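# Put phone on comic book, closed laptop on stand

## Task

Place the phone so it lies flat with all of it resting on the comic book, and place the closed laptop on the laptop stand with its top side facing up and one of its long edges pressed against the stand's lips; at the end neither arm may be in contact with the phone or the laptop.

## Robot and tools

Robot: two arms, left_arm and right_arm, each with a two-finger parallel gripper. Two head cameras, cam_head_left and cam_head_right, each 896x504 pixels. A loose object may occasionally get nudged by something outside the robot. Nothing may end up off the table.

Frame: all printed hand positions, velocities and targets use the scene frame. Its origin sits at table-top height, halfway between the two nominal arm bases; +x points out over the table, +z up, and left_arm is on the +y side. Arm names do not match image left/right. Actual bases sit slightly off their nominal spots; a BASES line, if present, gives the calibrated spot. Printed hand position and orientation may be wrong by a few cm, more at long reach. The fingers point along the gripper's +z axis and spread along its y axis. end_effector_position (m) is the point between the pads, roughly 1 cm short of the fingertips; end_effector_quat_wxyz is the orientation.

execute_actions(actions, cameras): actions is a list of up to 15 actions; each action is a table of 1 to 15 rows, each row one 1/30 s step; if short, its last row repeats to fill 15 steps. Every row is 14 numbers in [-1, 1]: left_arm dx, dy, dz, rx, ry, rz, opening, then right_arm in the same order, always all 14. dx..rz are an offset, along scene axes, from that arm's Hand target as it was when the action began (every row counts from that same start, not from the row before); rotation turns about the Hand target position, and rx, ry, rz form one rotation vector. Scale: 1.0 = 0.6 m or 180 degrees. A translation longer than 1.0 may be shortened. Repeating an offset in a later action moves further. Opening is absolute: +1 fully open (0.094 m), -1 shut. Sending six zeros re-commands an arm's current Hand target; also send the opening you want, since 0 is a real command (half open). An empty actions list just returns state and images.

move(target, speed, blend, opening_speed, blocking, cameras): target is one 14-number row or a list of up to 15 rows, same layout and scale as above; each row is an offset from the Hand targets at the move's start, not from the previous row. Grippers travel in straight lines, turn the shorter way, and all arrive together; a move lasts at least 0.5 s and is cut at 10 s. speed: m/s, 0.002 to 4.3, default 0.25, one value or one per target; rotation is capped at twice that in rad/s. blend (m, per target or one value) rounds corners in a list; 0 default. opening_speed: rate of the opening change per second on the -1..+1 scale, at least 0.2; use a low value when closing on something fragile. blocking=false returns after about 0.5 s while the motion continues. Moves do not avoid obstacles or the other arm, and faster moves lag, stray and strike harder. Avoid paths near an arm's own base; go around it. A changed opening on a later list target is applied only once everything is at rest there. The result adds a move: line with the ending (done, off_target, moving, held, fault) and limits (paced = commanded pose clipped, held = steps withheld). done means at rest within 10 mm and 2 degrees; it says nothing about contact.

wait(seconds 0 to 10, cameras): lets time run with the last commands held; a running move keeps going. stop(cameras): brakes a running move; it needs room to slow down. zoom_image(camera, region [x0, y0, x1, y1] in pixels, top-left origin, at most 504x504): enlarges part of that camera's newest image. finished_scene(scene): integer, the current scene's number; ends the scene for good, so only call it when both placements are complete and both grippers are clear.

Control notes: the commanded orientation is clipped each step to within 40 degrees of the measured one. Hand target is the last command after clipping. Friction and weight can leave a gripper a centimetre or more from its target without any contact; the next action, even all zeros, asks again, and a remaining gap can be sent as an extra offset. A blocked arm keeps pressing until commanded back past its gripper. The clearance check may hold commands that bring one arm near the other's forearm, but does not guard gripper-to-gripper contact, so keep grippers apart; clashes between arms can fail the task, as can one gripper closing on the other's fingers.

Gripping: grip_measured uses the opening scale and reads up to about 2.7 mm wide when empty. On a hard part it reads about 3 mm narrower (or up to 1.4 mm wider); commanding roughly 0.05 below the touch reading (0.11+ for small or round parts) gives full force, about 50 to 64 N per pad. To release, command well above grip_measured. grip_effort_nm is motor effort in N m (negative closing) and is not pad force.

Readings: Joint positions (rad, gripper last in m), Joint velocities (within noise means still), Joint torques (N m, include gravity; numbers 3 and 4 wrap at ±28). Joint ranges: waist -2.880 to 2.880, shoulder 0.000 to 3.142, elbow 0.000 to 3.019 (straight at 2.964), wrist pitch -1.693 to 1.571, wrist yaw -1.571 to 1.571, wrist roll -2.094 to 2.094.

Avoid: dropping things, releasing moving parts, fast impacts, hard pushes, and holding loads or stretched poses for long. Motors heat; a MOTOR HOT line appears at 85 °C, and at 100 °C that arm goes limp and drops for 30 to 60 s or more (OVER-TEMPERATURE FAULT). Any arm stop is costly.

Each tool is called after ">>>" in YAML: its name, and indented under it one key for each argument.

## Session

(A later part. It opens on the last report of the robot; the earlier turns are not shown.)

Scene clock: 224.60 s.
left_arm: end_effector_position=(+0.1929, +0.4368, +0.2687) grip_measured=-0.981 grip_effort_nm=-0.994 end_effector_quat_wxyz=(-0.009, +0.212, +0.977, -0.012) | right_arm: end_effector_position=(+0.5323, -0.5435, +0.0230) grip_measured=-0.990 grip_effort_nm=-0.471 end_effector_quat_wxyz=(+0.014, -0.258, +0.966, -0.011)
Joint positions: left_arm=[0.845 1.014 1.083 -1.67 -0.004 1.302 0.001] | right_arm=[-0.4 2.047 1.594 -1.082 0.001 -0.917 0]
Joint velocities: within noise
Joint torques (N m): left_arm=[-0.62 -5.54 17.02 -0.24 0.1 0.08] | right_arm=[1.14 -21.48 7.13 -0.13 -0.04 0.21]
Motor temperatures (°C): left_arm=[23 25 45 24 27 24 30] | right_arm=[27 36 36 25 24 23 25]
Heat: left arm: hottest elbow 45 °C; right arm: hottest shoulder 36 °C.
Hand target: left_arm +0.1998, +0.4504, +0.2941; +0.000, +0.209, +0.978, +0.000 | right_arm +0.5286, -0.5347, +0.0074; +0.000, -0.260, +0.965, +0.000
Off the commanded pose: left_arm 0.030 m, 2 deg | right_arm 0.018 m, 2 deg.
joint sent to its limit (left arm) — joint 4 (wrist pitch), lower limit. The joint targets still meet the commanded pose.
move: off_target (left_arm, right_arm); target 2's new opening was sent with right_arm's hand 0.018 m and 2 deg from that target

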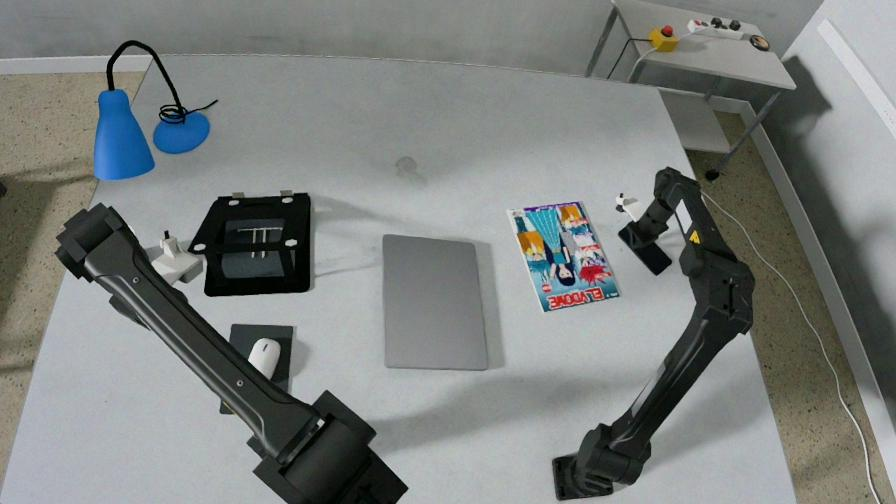

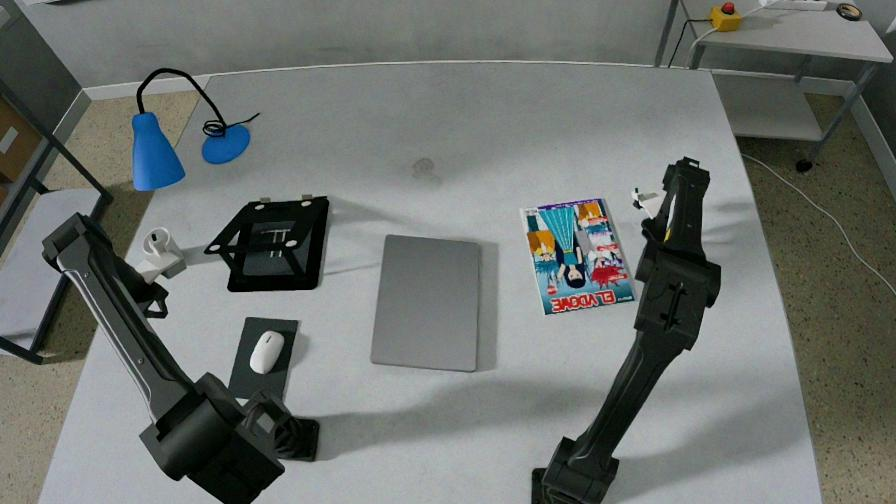

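>>> move:
  target:
    - [0,0,0,0,0,0,-1, 0,0.0,0.09,0,0,0,-1]
    - [0,0,0,0,0,0,-1, 0,0.0,0.09,0,0,0,1]
  speed: 0.1
  cameras: []

>>> move:
  target: [0,0,0,0,0,0,-1, 0,0.0,-0.105,0,0,0,1]
  speed: 0.15

>>> zoom_image:
  camera: "cam_head_left"
  region: [590, 190, 710, 310]

Scene clock: 231.47 s.
left_arm: end_effector_position=(+0.1929, +0.4368, +0.2687) grip_measured=-0.981 grip_effort_nm=-0.989 end_effector_quat_wxyz=(-0.009, +0.212, +0.977, -0.012) | right_arm: end_effector_position=(+0.5085, -0.5336, +0.0344) grip_measured=+0.998 grip_effort_nm=0.061 end_effector_quat_wxyz=(-0.023, -0.258, +0.966, +0.017)
Joint positions: left_arm=[0.845 1.014 1.083 -1.67 -0.004 1.302 0.001] | right_arm=[-0.4 2.028 1.594 -1.195 0.001 -0.917 0.094]
Joint velocities: within noise
Joint torques (N m): left_arm=[0.09 -5.77 16.92 -0.23 0.16 0.1] | right_arm=[1.2 -24.94 10.73 -0.29 -0.07 0.21]
Motor temperatures (°C): left_arm=[23 25 45 24 27 24 30] | right_arm=[27 36 35 25 24 23 25]
Heat: left arm: hottest elbow 45 °C; right arm: hottest shoulder 36 °C.
Hand target: left_arm +0.1998, +0.4504, +0.2941; +0.000, +0.209, +0.978, +0.000 | right_arm +0.5286, -0.5347, +0.0615; +0.000, -0.261, +0.965, +0.001
Off the commanded pose: left_arm 0.030 m, 2 deg | right_arm 0.034 m, 3 deg.
joint sent to its limit (left arm) — joint 4 (wrist pitch), lower limit. The joint targets still meet the commanded pose.
move: off_target (left_arm, right_arm); target 2's new opening was sent with right_arm's hand 0.034 m and 3 deg from that target
No camera images: "cameras" was empty.

Scene clock: 232.53 s.
left_arm: end_effector_position=(+0.1929, +0.4368, +0.2687) grip_measured=-0.981 grip_effort_nm=-0.989 end_effector_quat_wxyz=(-0.009, +0.212, +0.977, -0.012) | right_arm: end_effector_position=(+0.5324, -0.5437, +0.0232) grip_measured=+0.999 grip_effort_nm=0.066 end_effector_quat_wxyz=(+0.014, -0.258, +0.966, -0.012)
Joint positions: left_arm=[0.845 1.014 1.083 -1.67 -0.004 1.302 0.001] | right_arm=[-0.4 2.047 1.594 -1.082 0.001 -0.916 0.094]
Joint velocities: within noise
Joint torques (N m): left_arm=[0.32 -5.07 17.01 -0.36 0.16 0.03] | right_arm=[1.26 -20.07 6.41 0.51 -0.06 0.2]
Motor temperatures (°C): left_arm=[23 25 45 24 27 24 30] | right_arm=[27 36 35 25 24 23 25]
Heat: left arm: hottest elbow 45 °C; right arm: hottest shoulder 36 °C.
Hand target: left_arm +0.1998, +0.4504, +0.2941; +0.000, +0.209, +0.978, +0.000 | right_arm +0.5286, -0.5348, -0.0016; +0.000, -0.260, +0.966, +0.000
Off the commanded pose: left_arm 0.030 m, 2 deg | right_arm 0.027 m, 2 deg.
joint sent to its limit (left arm) — joint 4 (wrist pitch), lower limit. The joint targets still meet the commanded pose.
move: off_target (left_arm, right_arm)

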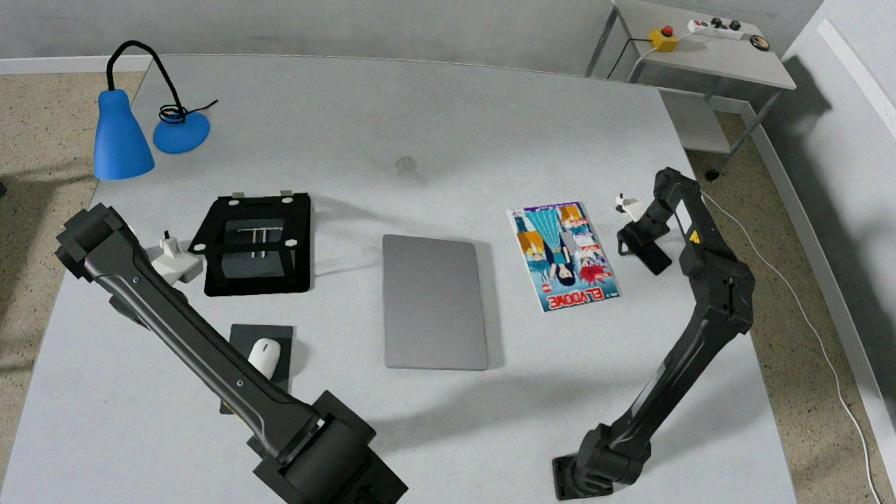

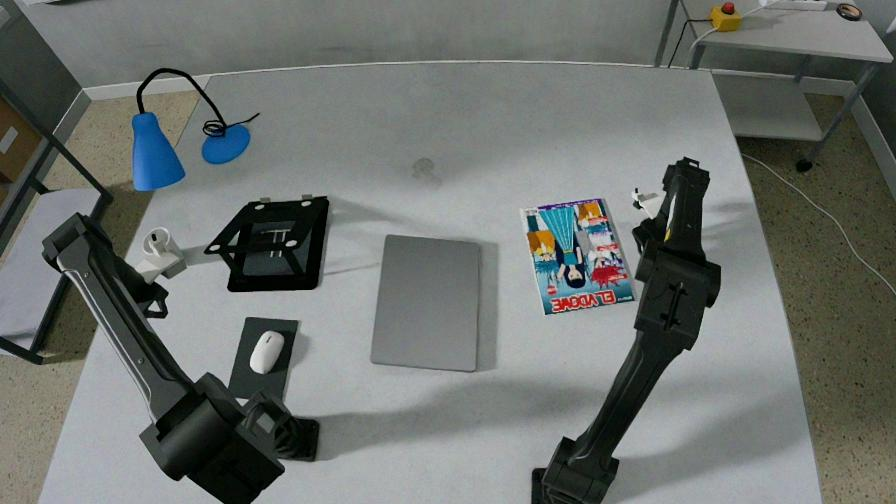

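Scaled by 4.200.

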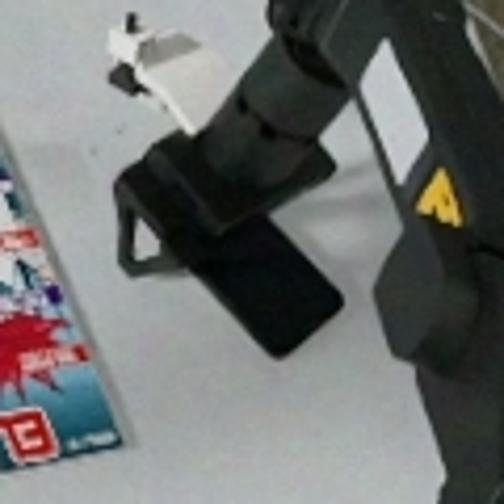

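>>> move:
  target: [0,0,0,0,0,0,-1, -0.01,-0.01,-0.05,0,0,0,1]
  speed: 0.15

>>> zoom_image:
  camera: "cam_head_left"
  region: [590, 190, 710, 310]

Scene clock: 241.10 s.
left_arm: end_effector_position=(+0.1929, +0.4368, +0.2687) grip_measured=-0.981 grip_effort_nm=-0.989 end_effector_quat_wxyz=(-0.009, +0.212, +0.977, -0.012) | right_arm: end_effector_position=(+0.5345, -0.5451, +0.0187) grip_measured=+0.999 grip_effort_nm=0.066 end_effector_quat_wxyz=(+0.025, -0.258, +0.966, -0.022)
Joint positions: left_arm=[0.845 1.014 1.083 -1.67 -0.004 1.302 0.001] | right_arm=[-0.4 2.041 1.57 -1.033 0.004 -0.916 0.094]
Joint velocities: left_arm=[within noise] | right_arm=[-0.005 -0.044 -0.007 0.022 0.037 0.007 0]
Joint torques (N m): left_arm=[-0.5 -5.89 16.92 -0.17 0.15 0.13] | right_arm=[0.21 -18.02 5.22 1.06 -0.17 0.09]
Motor temperatures (°C): left_arm=[23 25 45 24 27 24 30] | right_arm=[27 36 35 25 24 23 25]
Heat: left arm: hottest elbow 45 °C; right arm: hottest shoulder 36 °C.
Hand target: left_arm +0.1998, +0.4504, +0.2941; +0.000, +0.209, +0.978, +0.000 | right_arm +0.5226, -0.5408, -0.0315; +0.000, -0.260, +0.966, +0.001
Off the commanded pose: left_arm 0.030 m, 2 deg | right_arm 0.052 m, 4 deg.
joint sent to its limit (left arm) — joint 4 (wrist pitch), lower limit. The joint targets still meet the commanded pose.
move: off_target (left_arm, right_arm)

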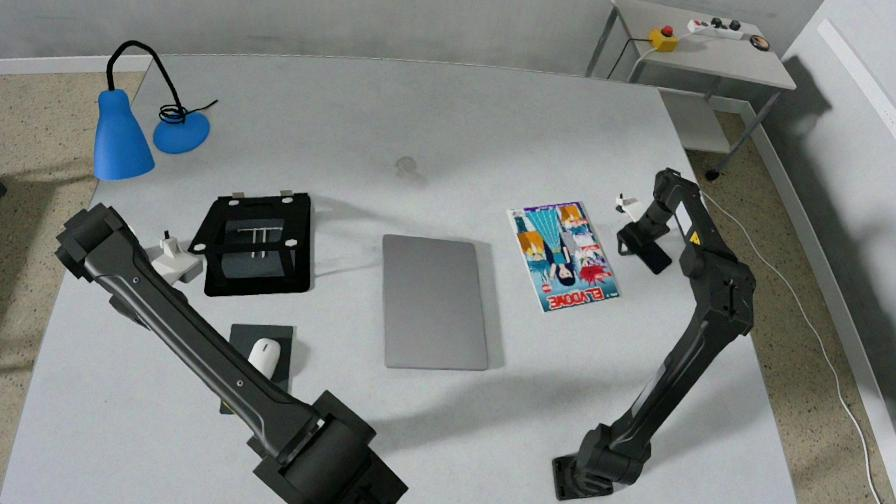

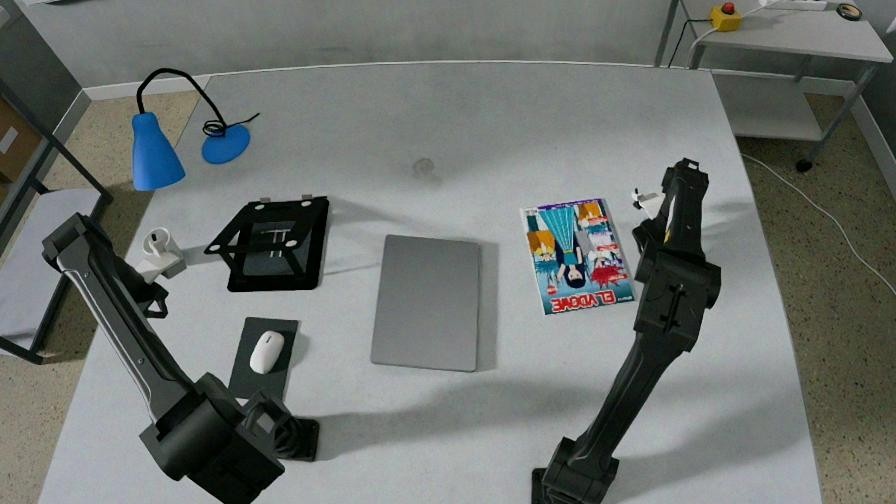

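Scaled by 4.200.

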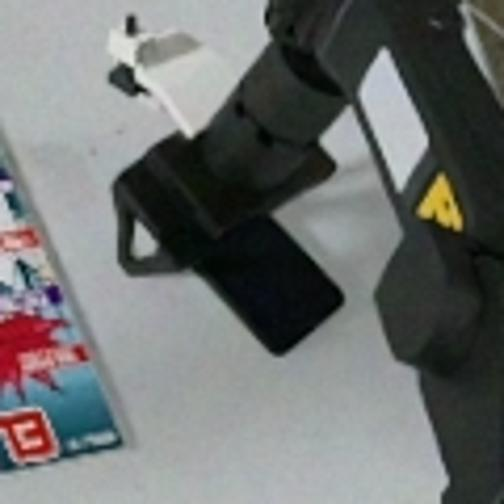

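>>> move:
  target: [0,0,0,0,0,0,-1, 0.01,0.01,0.16,0,0,0,1]
  speed: 0.15

>>> zoom_image:
  camera: "cam_head_left"
  region: [590, 190, 710, 310]

>>> zoom_image:
  camera: "cam_head_right"
  region: [600, 160, 720, 280]

Scene clock: 249.77 s.
left_arm: end_effector_position=(+0.1929, +0.4368, +0.2687) grip_measured=-0.981 grip_effort_nm=-0.989 end_effector_quat_wxyz=(-0.009, +0.212, +0.977, -0.012) | right_arm: end_effector_position=(+0.5048, -0.5319, +0.0335) grip_measured=+0.999 grip_effort_nm=0.051 end_effector_quat_wxyz=(-0.027, -0.258, +0.965, +0.020)
Joint positions: left_arm=[0.845 1.014 1.083 -1.67 -0.004 1.302 0.001] | right_arm=[-0.399 2.025 1.587 -1.2 0.001 -0.917 0.094]
Joint velocities: within noise
Joint torques (N m): left_arm=[-0.21 -6.18 16.73 -0.16 0.17 0.11] | right_arm=[1.14 -24.47 11.43 -0.38 -0.08 0.2]
Motor temperatures (°C): left_arm=[23 25 45 24 27 24 30] | right_arm=[27 36 35 25 24 23 25]
Heat: left arm: hottest elbow 45 °C; right arm: hottest shoulder 36 °C.
Hand target: left_arm +0.1998, +0.4504, +0.2941; +0.000, +0.209, +0.978, +0.000 | right_arm +0.5287, -0.5346, +0.0644; +0.000, -0.260, +0.965, +0.001
Off the commanded pose: left_arm 0.030 m, 2 deg | right_arm 0.039 m, 4 deg.
joint sent to its limit (left arm) — joint 4 (wrist pitch), lower limit. The joint targets still meet the commanded pose.
move: off_target (left_arm, right_arm)

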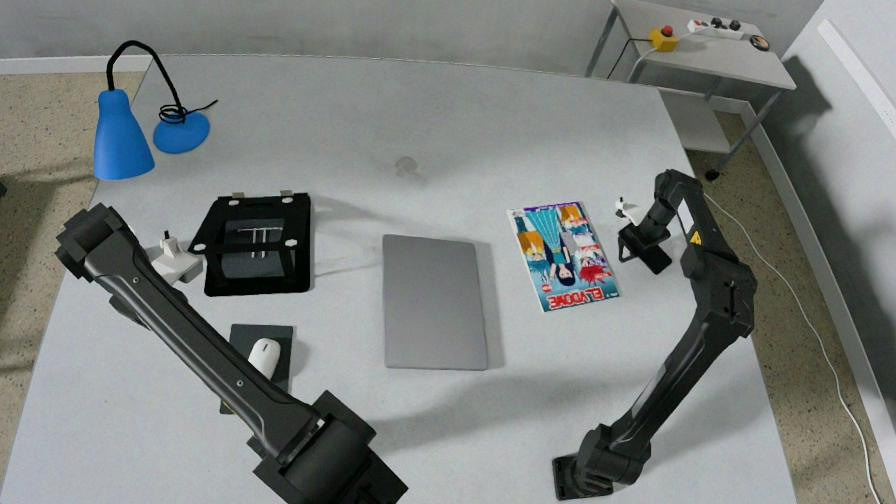

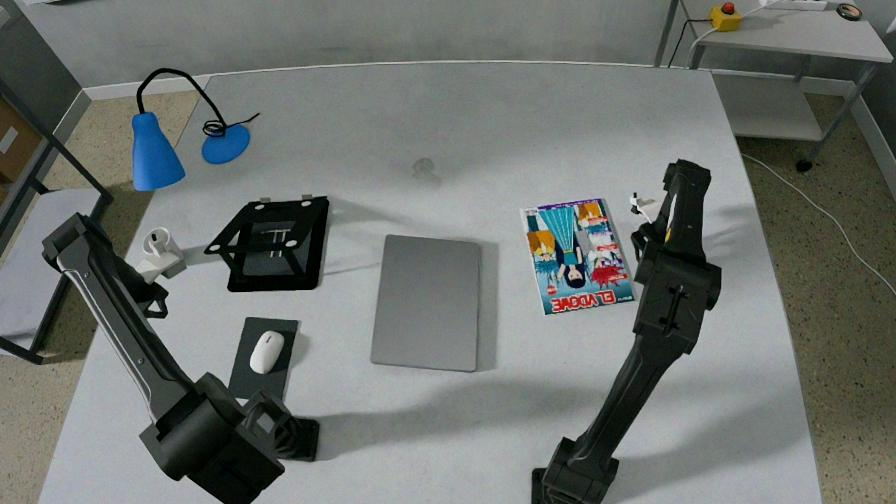

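Scaled by 4.200.

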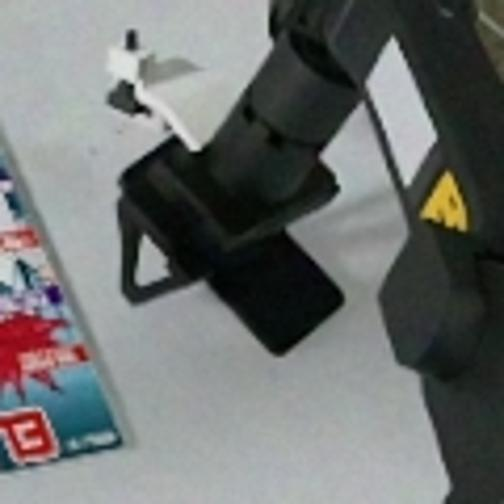

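Scaled by 4.200.

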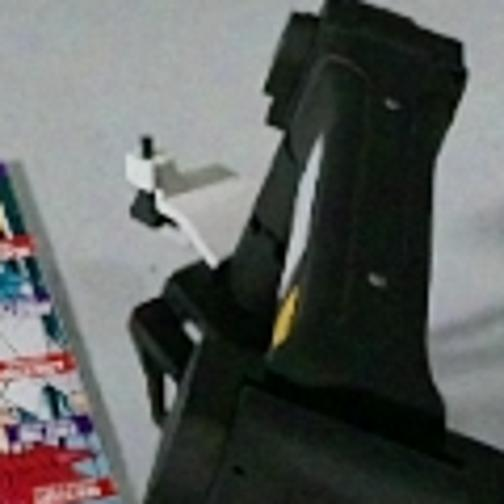

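>>> move:
  target:
    - [0,0,0,0,0,0,-1, 0,0,0.1,0,0,0,1]
    - [0,0,0,0,0,0,-1, 0.005,-0.005,0.1,0,0,0,1]
  speed: 0.2

>>> zoom_image:
  camera: "cam_head_left"
  region: [590, 190, 710, 310]

>>> zoom_image:
  camera: "cam_head_right"
  region: [600, 160, 720, 280]

Scene clock: 255.33 s.
left_arm: end_effector_position=(+0.1929, +0.4368, +0.2687) grip_measured=-0.981 grip_effort_nm=-0.989 end_effector_quat_wxyz=(-0.009, +0.212, +0.977, -0.012) | right_arm: end_effector_position=(+0.5144, -0.5358, +0.1073) grip_measured=+0.999 grip_effort_nm=0.046 end_effector_quat_wxyz=(-0.016, -0.258, +0.966, +0.012)
Joint positions: left_arm=[0.845 1.014 1.083 -1.67 -0.004 1.302 0.001] | right_arm=[-0.399 1.965 1.698 -1.343 0.001 -0.917 0.094]
Joint velocities: within noise
Joint torques (N m): left_arm=[-0.91 -6.07 16.94 -0.32 0.16 0.18] | right_arm=[0.97 -22.42 12.01 -0.23 -0.07 0.18]
Motor temperatures (°C): left_arm=[23 25 45 24 27 24 30] | right_arm=[27 37 36 25 24 23 25]
Heat: left arm: hottest elbow 45 °C; right arm: hottest shoulder 37 °C.
Hand target: left_arm +0.1998, +0.4504, +0.2941; +0.000, +0.209, +0.978, +0.000 | right_arm +0.5317, -0.5377, +0.1244; +0.000, -0.260, +0.965, +0.000
Off the commanded pose: left_arm 0.030 m, 2 deg | right_arm 0.024 m, 2 deg.
joint sent to its limit (left arm) — joint 4 (wrist pitch), lower limit. The joint targets still meet the commanded pose.
move: off_target (left_arm, right_arm)

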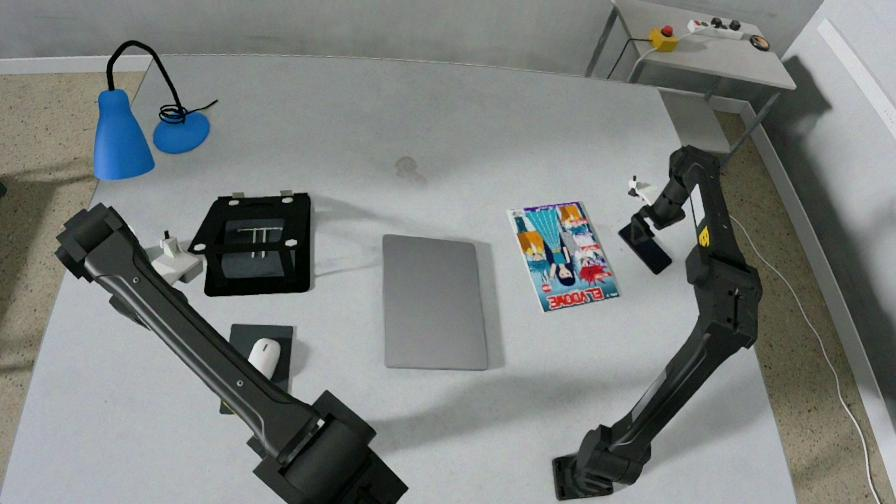

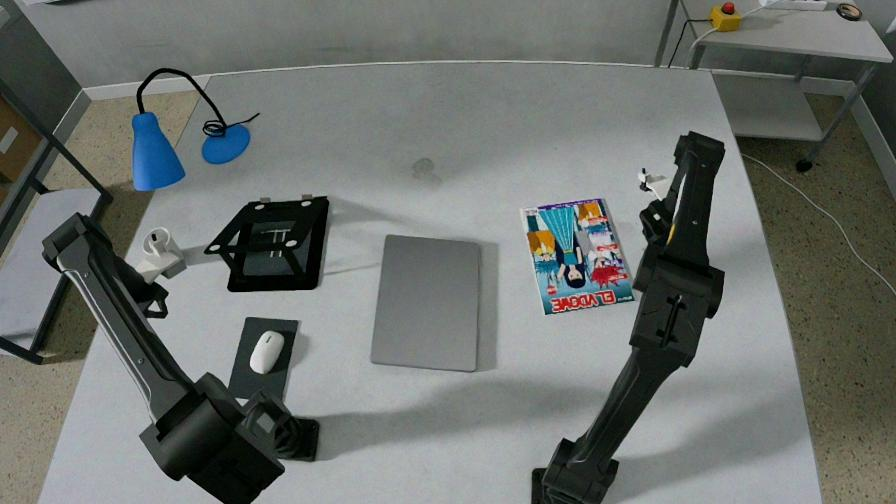

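Scaled by 4.200.

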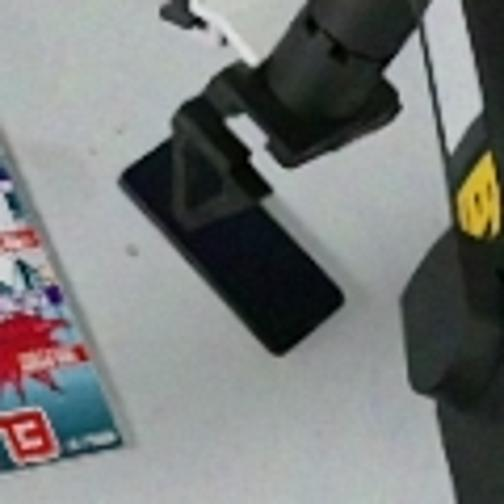

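Scaled by 4.200.

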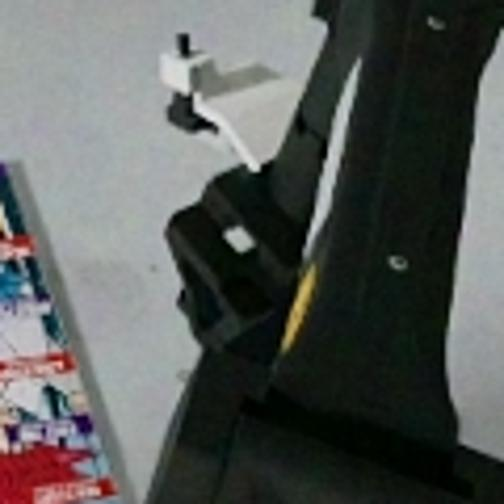

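>>> move:
  target:
    - [0,0,0,0,0,0,-1, -0.22,-0.07,0,0,0,0,1]
    - [0,0,0,0,0,0,-1, -0.22,-0.07,-0.14,0,0,0,1]
  speed: 0.2
  cameras: []

>>> move:
  target: [0,0,0,0,0,0,-1, 0,0,-0.04,0,0,0,1]
  speed: 0.1
  cameras: []

>>> move:
  target: [0,0,0,0,0,0,-1, 0,0,-0.03,0,0,0,1]
  speed: 0.1

>>> zoom_image:
  camera: "cam_head_left"
  region: [590, 190, 710, 310]

Scene clock: 271.50 s.
left_arm: end_effector_position=(+0.1929, +0.4368, +0.2687) grip_measured=-0.981 grip_effort_nm=-0.989 end_effector_quat_wxyz=(-0.009, +0.212, +0.977, -0.012) | right_arm: end_effector_position=(+0.4027, -0.5786, +0.0526) grip_measured=+0.999 grip_effort_nm=0.051 end_effector_quat_wxyz=(+0.005, -0.259, +0.966, -0.006)
Joint positions: left_arm=[0.845 1.014 1.083 -1.67 -0.004 1.302 0.001] | right_arm=[-0.562 1.793 1.283 -1.046 0.001 -1.081 0.094]
Joint velocities: within noise
Joint torques (N m): left_arm=[-0.5 -5.13 16.99 -0.23 0.13 0.11] | right_arm=[0.15 -16.91 6.67 0.55 -0.09 0.07]
Motor temperatures (°C): left_arm=[23 25 46 24 27 24 30] | right_arm=[27 39 39 25 24 23 25]
Heat: left arm: hottest elbow 46 °C; right arm: hottest shoulder 39 °C.
Hand target: left_arm +0.1998, +0.4504, +0.2941; +0.000, +0.209, +0.978, +0.000 | right_arm +0.3996, -0.5797, +0.0404; +0.000, -0.260, +0.966, +0.001
Off the commanded pose: left_arm 0.030 m, 2 deg | right_arm 0.013 m, 1 deg.
joint sent to its limit (left arm) — joint 4 (wrist pitch), lower limit. The joint targets still meet the commanded pose.
move: off_target (left_arm, right_arm)
No camera images: "cameras" was empty.

Scene clock: 272.50 s.
left_arm: end_effector_position=(+0.1929, +0.4368, +0.2687) grip_measured=-0.981 grip_effort_nm=-0.989 end_effector_quat_wxyz=(-0.009, +0.212, +0.977, -0.012) | right_arm: end_effector_position=(+0.4045, -0.5797, +0.0318) grip_measured=+0.999 grip_effort_nm=0.051 end_effector_quat_wxyz=(+0.007, -0.260, +0.966, -0.008)
Joint positions: left_arm=[0.845 1.014 1.083 -1.67 -0.004 1.302 0.001] | right_arm=[-0.562 1.822 1.262 -0.989 0.001 -1.082 0.094]
Joint velocities: within noise
Joint torques (N m): left_arm=[0.15 -6.01 17.02 -0.17 0.19 0.12] | right_arm=[0.03 -17.2 6.24 0.51 -0.09 0.09]
Motor temperatures (°C): left_arm=[23 25 46 24 27 24 30] | right_arm=[27 39 39 25 24 23 25]
Heat: left arm: hottest elbow 46 °C; right arm: hottest shoulder 39 °C.
Hand target: left_arm +0.1998, +0.4504, +0.2941; +0.000, +0.209, +0.978, +0.000 | right_arm +0.3996, -0.5797, +0.0165; +0.000, -0.260, +0.965, +0.001
Off the commanded pose: left_arm 0.030 m, 2 deg | right_arm 0.016 m, 1 deg.
joint sent to its limit (left arm) — joint 4 (wrist pitch), lower limit. The joint targets still meet the commanded pose.
move: off_target (left_arm, right_arm)
No camera images: "cameras" was empty.

Scene clock: 273.47 s.
left_arm: end_effector_position=(+0.1929, +0.4368, +0.2687) grip_measured=-0.981 grip_effort_nm=-0.994 end_effector_quat_wxyz=(-0.009, +0.212, +0.977, -0.012) | right_arm: end_effector_position=(+0.4051, -0.5801, +0.0141) grip_measured=+0.999 grip_effort_nm=0.051 end_effector_quat_wxyz=(+0.007, -0.260, +0.966, -0.009)
Joint positions: left_arm=[0.845 1.014 1.083 -1.67 -0.004 1.302 0.001] | right_arm=[-0.562 1.848 1.247 -0.947 0.001 -1.082 0.094]
Joint velocities: within noise
Joint torques (N m): left_arm=[-0.56 -5.77 16.98 0.12 0.14 0.03] | right_arm=[0.09 -17.2 5.86 0.55 -0.08 0.09]
Motor temperatures (°C): left_arm=[23 25 46 24 27 24 30] | right_arm=[27 39 39 25 24 23 25]
Heat: left arm: hottest elbow 46 °C; right arm: hottest shoulder 39 °C.
Hand target: left_arm +0.1998, +0.4504, +0.2941; +0.000, +0.209, +0.978, +0.000 | right_arm +0.3996, -0.5797, -0.0016; +0.000, -0.260, +0.965, +0.001
Off the commanded pose: left_arm 0.030 m, 2 deg | right_arm 0.017 m, 1 deg.
joint sent to its limit (left arm) — joint 4 (wrist pitch), lower limit. The joint targets still meet the commanded pose.
move: off_target (left_arm, right_arm)

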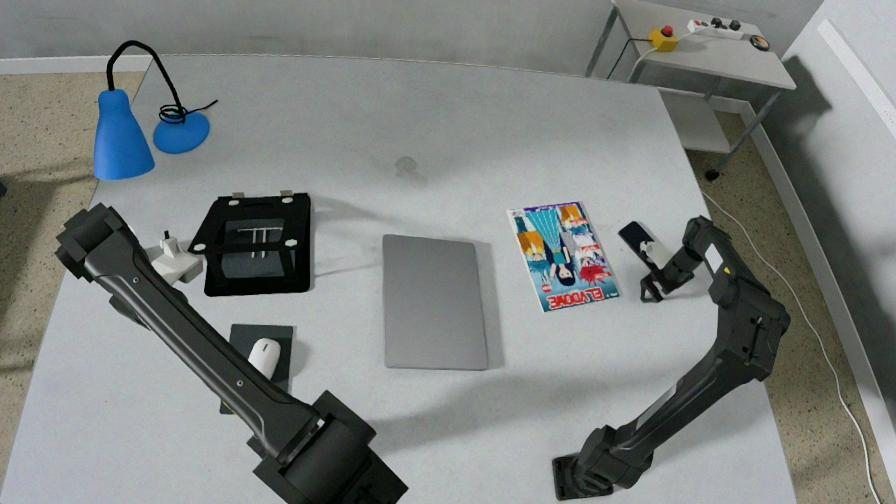

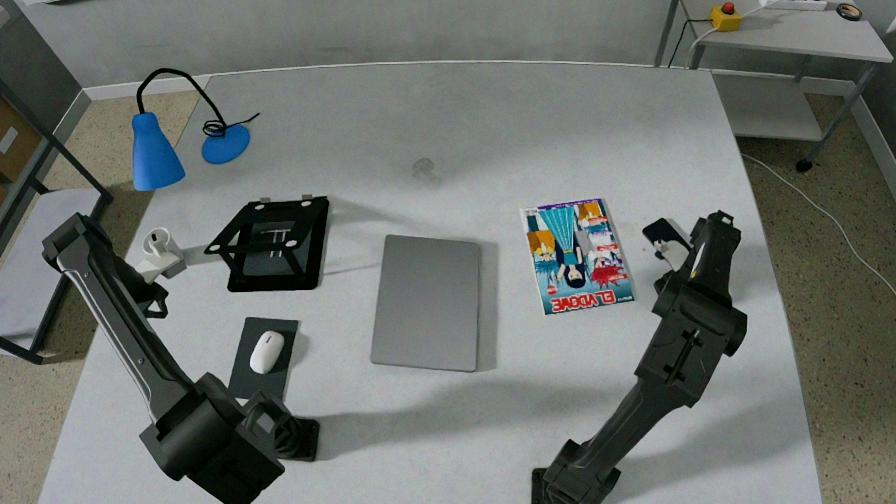

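Scaled by 4.200.

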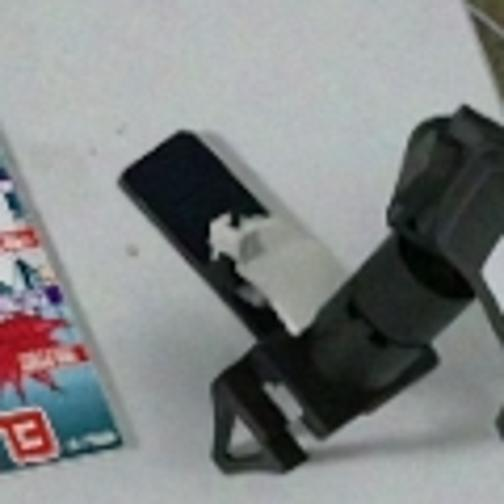

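>>> move:
  target: [0,0,0,0,0,0,-1, 0,0,-0.015,0,0,0,1]
  speed: 0.05
  cameras: []

>>> move:
  target: [0,0,0,0,0,0,-1, 0,0,-0.015,0,0,0,1]
  speed: 0.05

>>> zoom_image:
  camera: "cam_head_left"
  region: [620, 240, 700, 320]

Scene clock: 277.63 s.
left_arm: end_effector_position=(+0.1929, +0.4368, +0.2687) grip_measured=-0.981 grip_effort_nm=-0.989 end_effector_quat_wxyz=(-0.009, +0.212, +0.977, -0.012) | right_arm: end_effector_position=(+0.4081, -0.5819, +0.0142) grip_measured=+0.999 grip_effort_nm=0.051 end_effector_quat_wxyz=(+0.012, -0.260, +0.965, -0.014)
Joint positions: left_arm=[0.845 1.014 1.083 -1.67 -0.004 1.302 0.001] | right_arm=[-0.562 1.848 1.247 -0.933 0.001 -1.083 0.094]
Joint velocities: within noise
Joint torques (N m): left_arm=[-0.21 -5.66 17.05 -0.13 0.16 0.14] | right_arm=[0.09 -16.21 5.52 0.79 -0.07 0.14]
Motor temperatures (°C): left_arm=[23 25 46 24 27 24 30] | right_arm=[27 39 38 25 24 23 25]
Heat: left arm: hottest elbow 46 °C; right arm: hottest shoulder 39 °C.
Hand target: left_arm +0.1998, +0.4504, +0.2941; +0.000, +0.209, +0.978, +0.000 | right_arm +0.3997, -0.5798, -0.0105; +0.000, -0.260, +0.966, +0.000
Off the commanded pose: left_arm 0.030 m, 2 deg | right_arm 0.026 m, 2 deg.
joint sent to its limit (left arm) — joint 4 (wrist pitch), lower limit. The joint targets still meet the commanded pose.
move: off_target (left_arm, right_arm)
No camera images: "cameras" was empty.

Scene clock: 278.37 s.
left_arm: end_effector_position=(+0.1929, +0.4368, +0.2687) grip_measured=-0.981 grip_effort_nm=-0.994 end_effector_quat_wxyz=(-0.009, +0.212, +0.977, -0.012) | right_arm: end_effector_position=(+0.4077, -0.5816, +0.0131) grip_measured=+0.999 grip_effort_nm=0.051 end_effector_quat_wxyz=(+0.013, -0.263, +0.965, -0.014)
Joint positions: left_arm=[0.845 1.014 1.083 -1.67 -0.004 1.302 0.001] | right_arm=[-0.562 1.848 1.243 -0.927 0.001 -1.088 0.094]
Joint velocities: within noise
Joint torques (N m): left_arm=[-0.97 -5.48 17.14 -0.09 0.17 0.12] | right_arm=[0.03 -15.21 5.23 1.24 -0.06 0.14]
Motor temperatures (°C): left_arm=[23 25 46 24 27 24 30] | right_arm=[27 39 38 25 24 23 25]
Heat: left arm: hottest elbow 46 °C; right arm: hottest shoulder 39 °C.
Hand target: left_arm +0.1998, +0.4504, +0.2941; +0.000, +0.209, +0.978, +0.000 | right_arm +0.3996, -0.5797, -0.0196; +0.000, -0.260, +0.965, +0.001
Off the commanded pose: left_arm 0.030 m, 2 deg | right_arm 0.034 m, 2 deg.
joint sent to its limit (left arm) — joint 4 (wrist pitch), lower limit. The joint targets still meet the commanded pose.
move: off_target (left_arm, right_arm)

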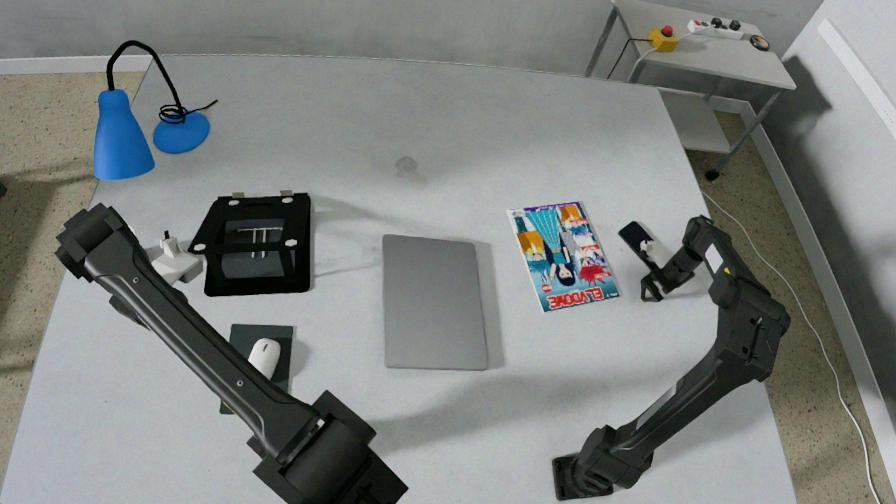

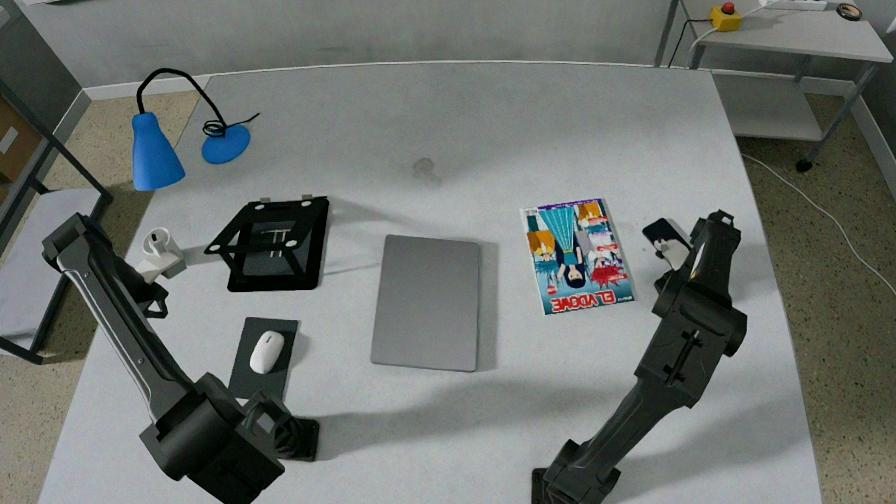

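Scaled by 6.300.

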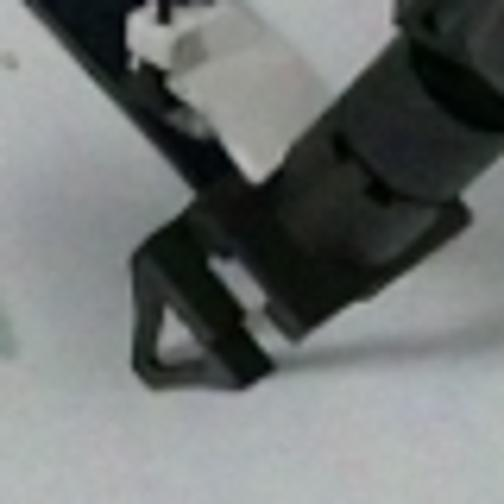

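>>> move:
  target:
    - [0,0,0,0,0,0,-1, 0,0,0.22,0,0,0,1]
    - [0,0,0,0,0,0,-1, 0.177,0.0745,0.22,0,0,0,1]
    - [0,0,0,0,0,0,-1, 0.177,0.0745,0.091,0,0,0,1]
  speed: 0.2

>>> zoom_image:
  camera: "cam_head_left"
  region: [600, 200, 680, 280]

Scene clock: 296.27 s.
left_arm: end_effector_position=(+0.1929, +0.4368, +0.2687) grip_measured=-0.981 grip_effort_nm=-0.989 end_effector_quat_wxyz=(-0.009, +0.212, +0.977, -0.012) | right_arm: end_effector_position=(+0.5090, -0.5377, +0.0536) grip_measured=+0.999 grip_effort_nm=0.051 end_effector_quat_wxyz=(+0.010, -0.263, +0.965, -0.007)
Joint positions: left_arm=[0.845 1.014 1.083 -1.67 -0.004 1.302 0.001] | right_arm=[-0.406 1.963 1.544 -1.128 -0.001 -0.933 0.094]
Joint velocities: within noise
Joint torques (N m): left_arm=[-0.73 -5.6 17.05 -0.23 0.16 0.07] | right_arm=[0.56 -20.25 6.69 0.51 -0.01 0.22]
Motor temperatures (°C): left_arm=[23 25 46 24 27 24 30] | right_arm=[27 38 36 25 24 23 25]
Heat: left arm: hottest elbow 46 °C; right arm: hottest shoulder 38 °C.
Hand target: left_arm +0.1998, +0.4504, +0.2941; +0.000, +0.209, +0.978, +0.000 | right_arm +0.5058, -0.5350, +0.0350; -0.001, -0.260, +0.965, +0.001
Off the commanded pose: left_arm 0.030 m, 2 deg | right_arm 0.019 m, 2 deg.
joint sent to its limit (left arm) — joint 4 (wrist pitch), lower limit. The joint targets still meet the commanded pose.
move: off_target (left_arm, right_arm)

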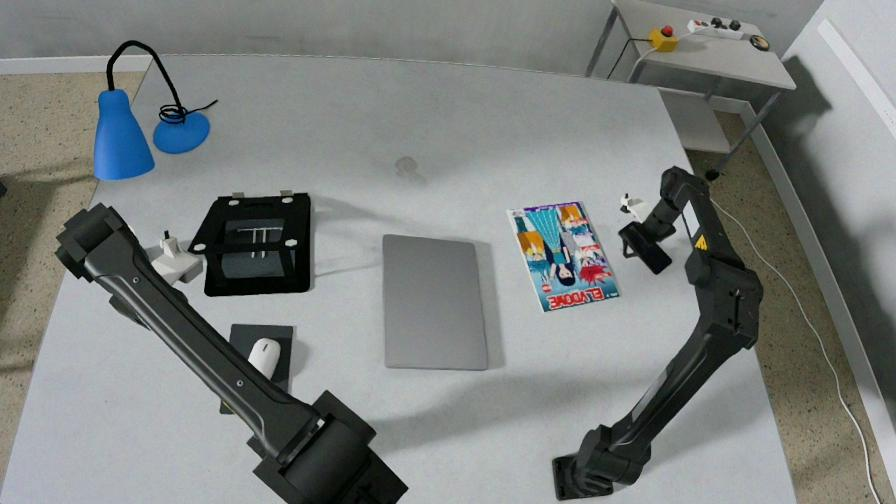

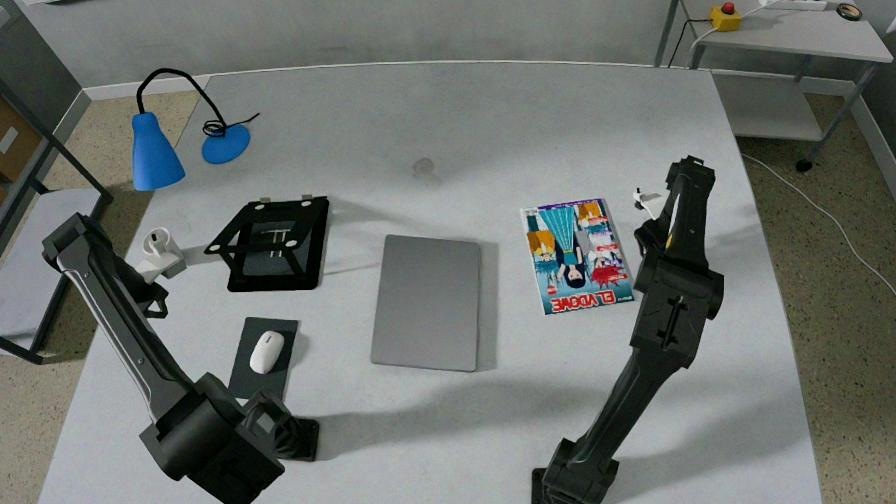

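Scaled by 6.300.

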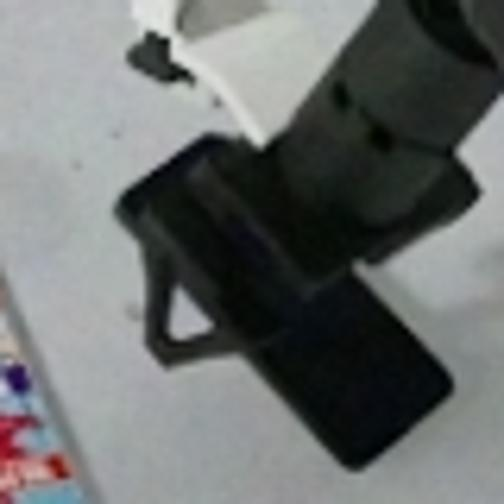

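>>> move:
  target: [0,0,0,0,0,0,-1, 0.002,-0.002,-0.058,0,0,0,1]
  speed: 0.1
  cameras: []

>>> zoom_image:
  camera: "cam_head_left"
  region: [600, 200, 680, 280]

Scene clock: 300.67 s.
left_arm: end_effector_position=(+0.1929, +0.4368, +0.2687) grip_measured=-0.981 grip_effort_nm=-0.989 end_effector_quat_wxyz=(-0.009, +0.212, +0.977, -0.012) | right_arm: end_effector_position=(+0.5117, -0.5392, +0.0226) grip_measured=+0.999 grip_effort_nm=0.046 end_effector_quat_wxyz=(+0.013, -0.263, +0.965, -0.011)
Joint positions: left_arm=[0.845 1.014 1.083 -1.67 -0.004 1.302 0.001] | right_arm=[-0.406 2.001 1.516 -1.053 0.001 -0.932 0.094]
Joint velocities: within noise
Joint torques (N m): left_arm=[-0.62 -5.48 16.98 -0.27 0.15 0.07] | right_arm=[0.5 -19.49 6.56 0.35 -0.08 0.21]
Motor temperatures (°C): left_arm=[23 25 46 24 27 24 30] | right_arm=[27 37 36 25 24 23 25]
Heat: left arm: hottest elbow 46 °C; right arm: hottest shoulder 37 °C.
Hand target: left_arm +0.1998, +0.4504, +0.2941; +0.000, +0.209, +0.978, +0.000 | right_arm +0.5071, -0.5362, +0.0003; +0.000, -0.260, +0.966, +0.001
Off the commanded pose: left_arm 0.030 m, 2 deg | right_arm 0.023 m, 2 deg.
joint sent to its limit (left arm) — joint 4 (wrist pitch), lower limit. The joint targets still meet the commanded pose.
move: off_target (left_arm, right_arm)
No camera images: "cameras" was empty.

Scaled by 6.300.

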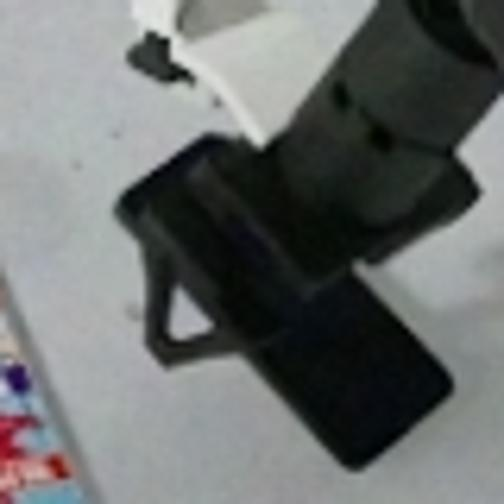

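>>> execute_actions:
  actions: []

>>> zoom_image:
  camera: "cam_head_left"
  region: [600, 200, 680, 280]

Scene clock: 302.07 s.
left_arm: end_effector_position=(+0.1929, +0.4368, +0.2687) grip_measured=-0.981 grip_effort_nm=-0.994 end_effector_quat_wxyz=(-0.009, +0.212, +0.977, -0.012) | right_arm: end_effector_position=(+0.5117, -0.5392, +0.0226) grip_measured=+0.999 grip_effort_nm=0.046 end_effector_quat_wxyz=(+0.013, -0.263, +0.965, -0.011)
Joint positions: left_arm=[0.845 1.014 1.083 -1.67 -0.004 1.302 0.001] | right_arm=[-0.406 2.001 1.516 -1.053 0.001 -0.932 0.094]
Joint velocities: within noise
Joint torques (N m): left_arm=[-0.32 -6.18 17.06 -0.27 0.12 0.1] | right_arm=[0.56 -19.78 6.65 0.46 -0.08 0.21]
Motor temperatures (°C): left_arm=[23 25 46 24 27 24 30] | right_arm=[27 37 36 25 24 23 25]
Heat: left arm: hottest elbow 46 °C; right arm: hottest shoulder 37 °C.
Hand target: left_arm +0.1998, +0.4504, +0.2941; +0.000, +0.209, +0.978, +0.000 | right_arm +0.5071, -0.5362, +0.0003; +0.000, -0.260, +0.966, +0.001
Tool commands: left_gripper/opening=-1.0 right_gripper/opening=+1.0
Off the commanded pose: left_arm 0.030 m, 2 deg | right_arm 0.023 m, 2 deg.

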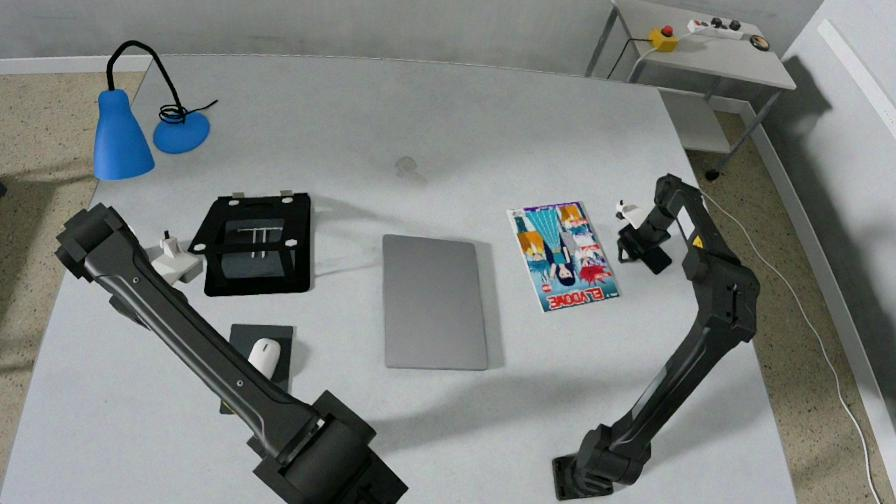

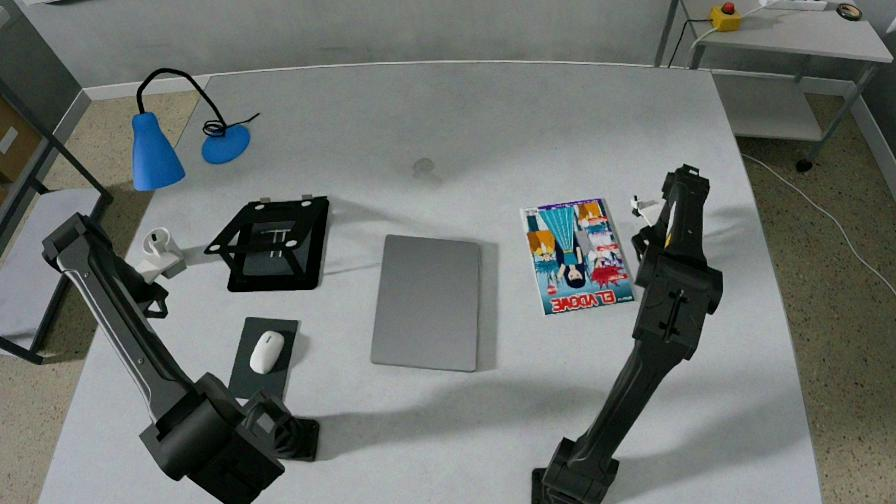

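Scaled by 6.300.

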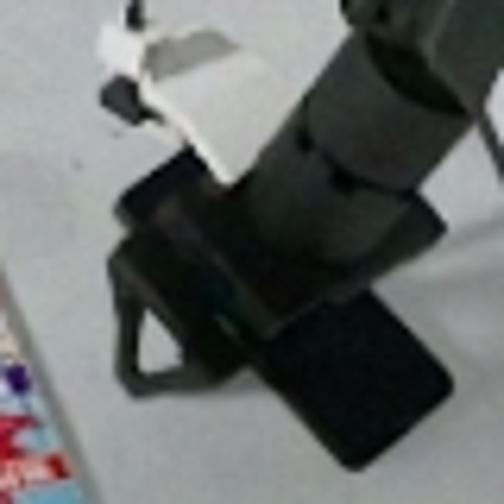

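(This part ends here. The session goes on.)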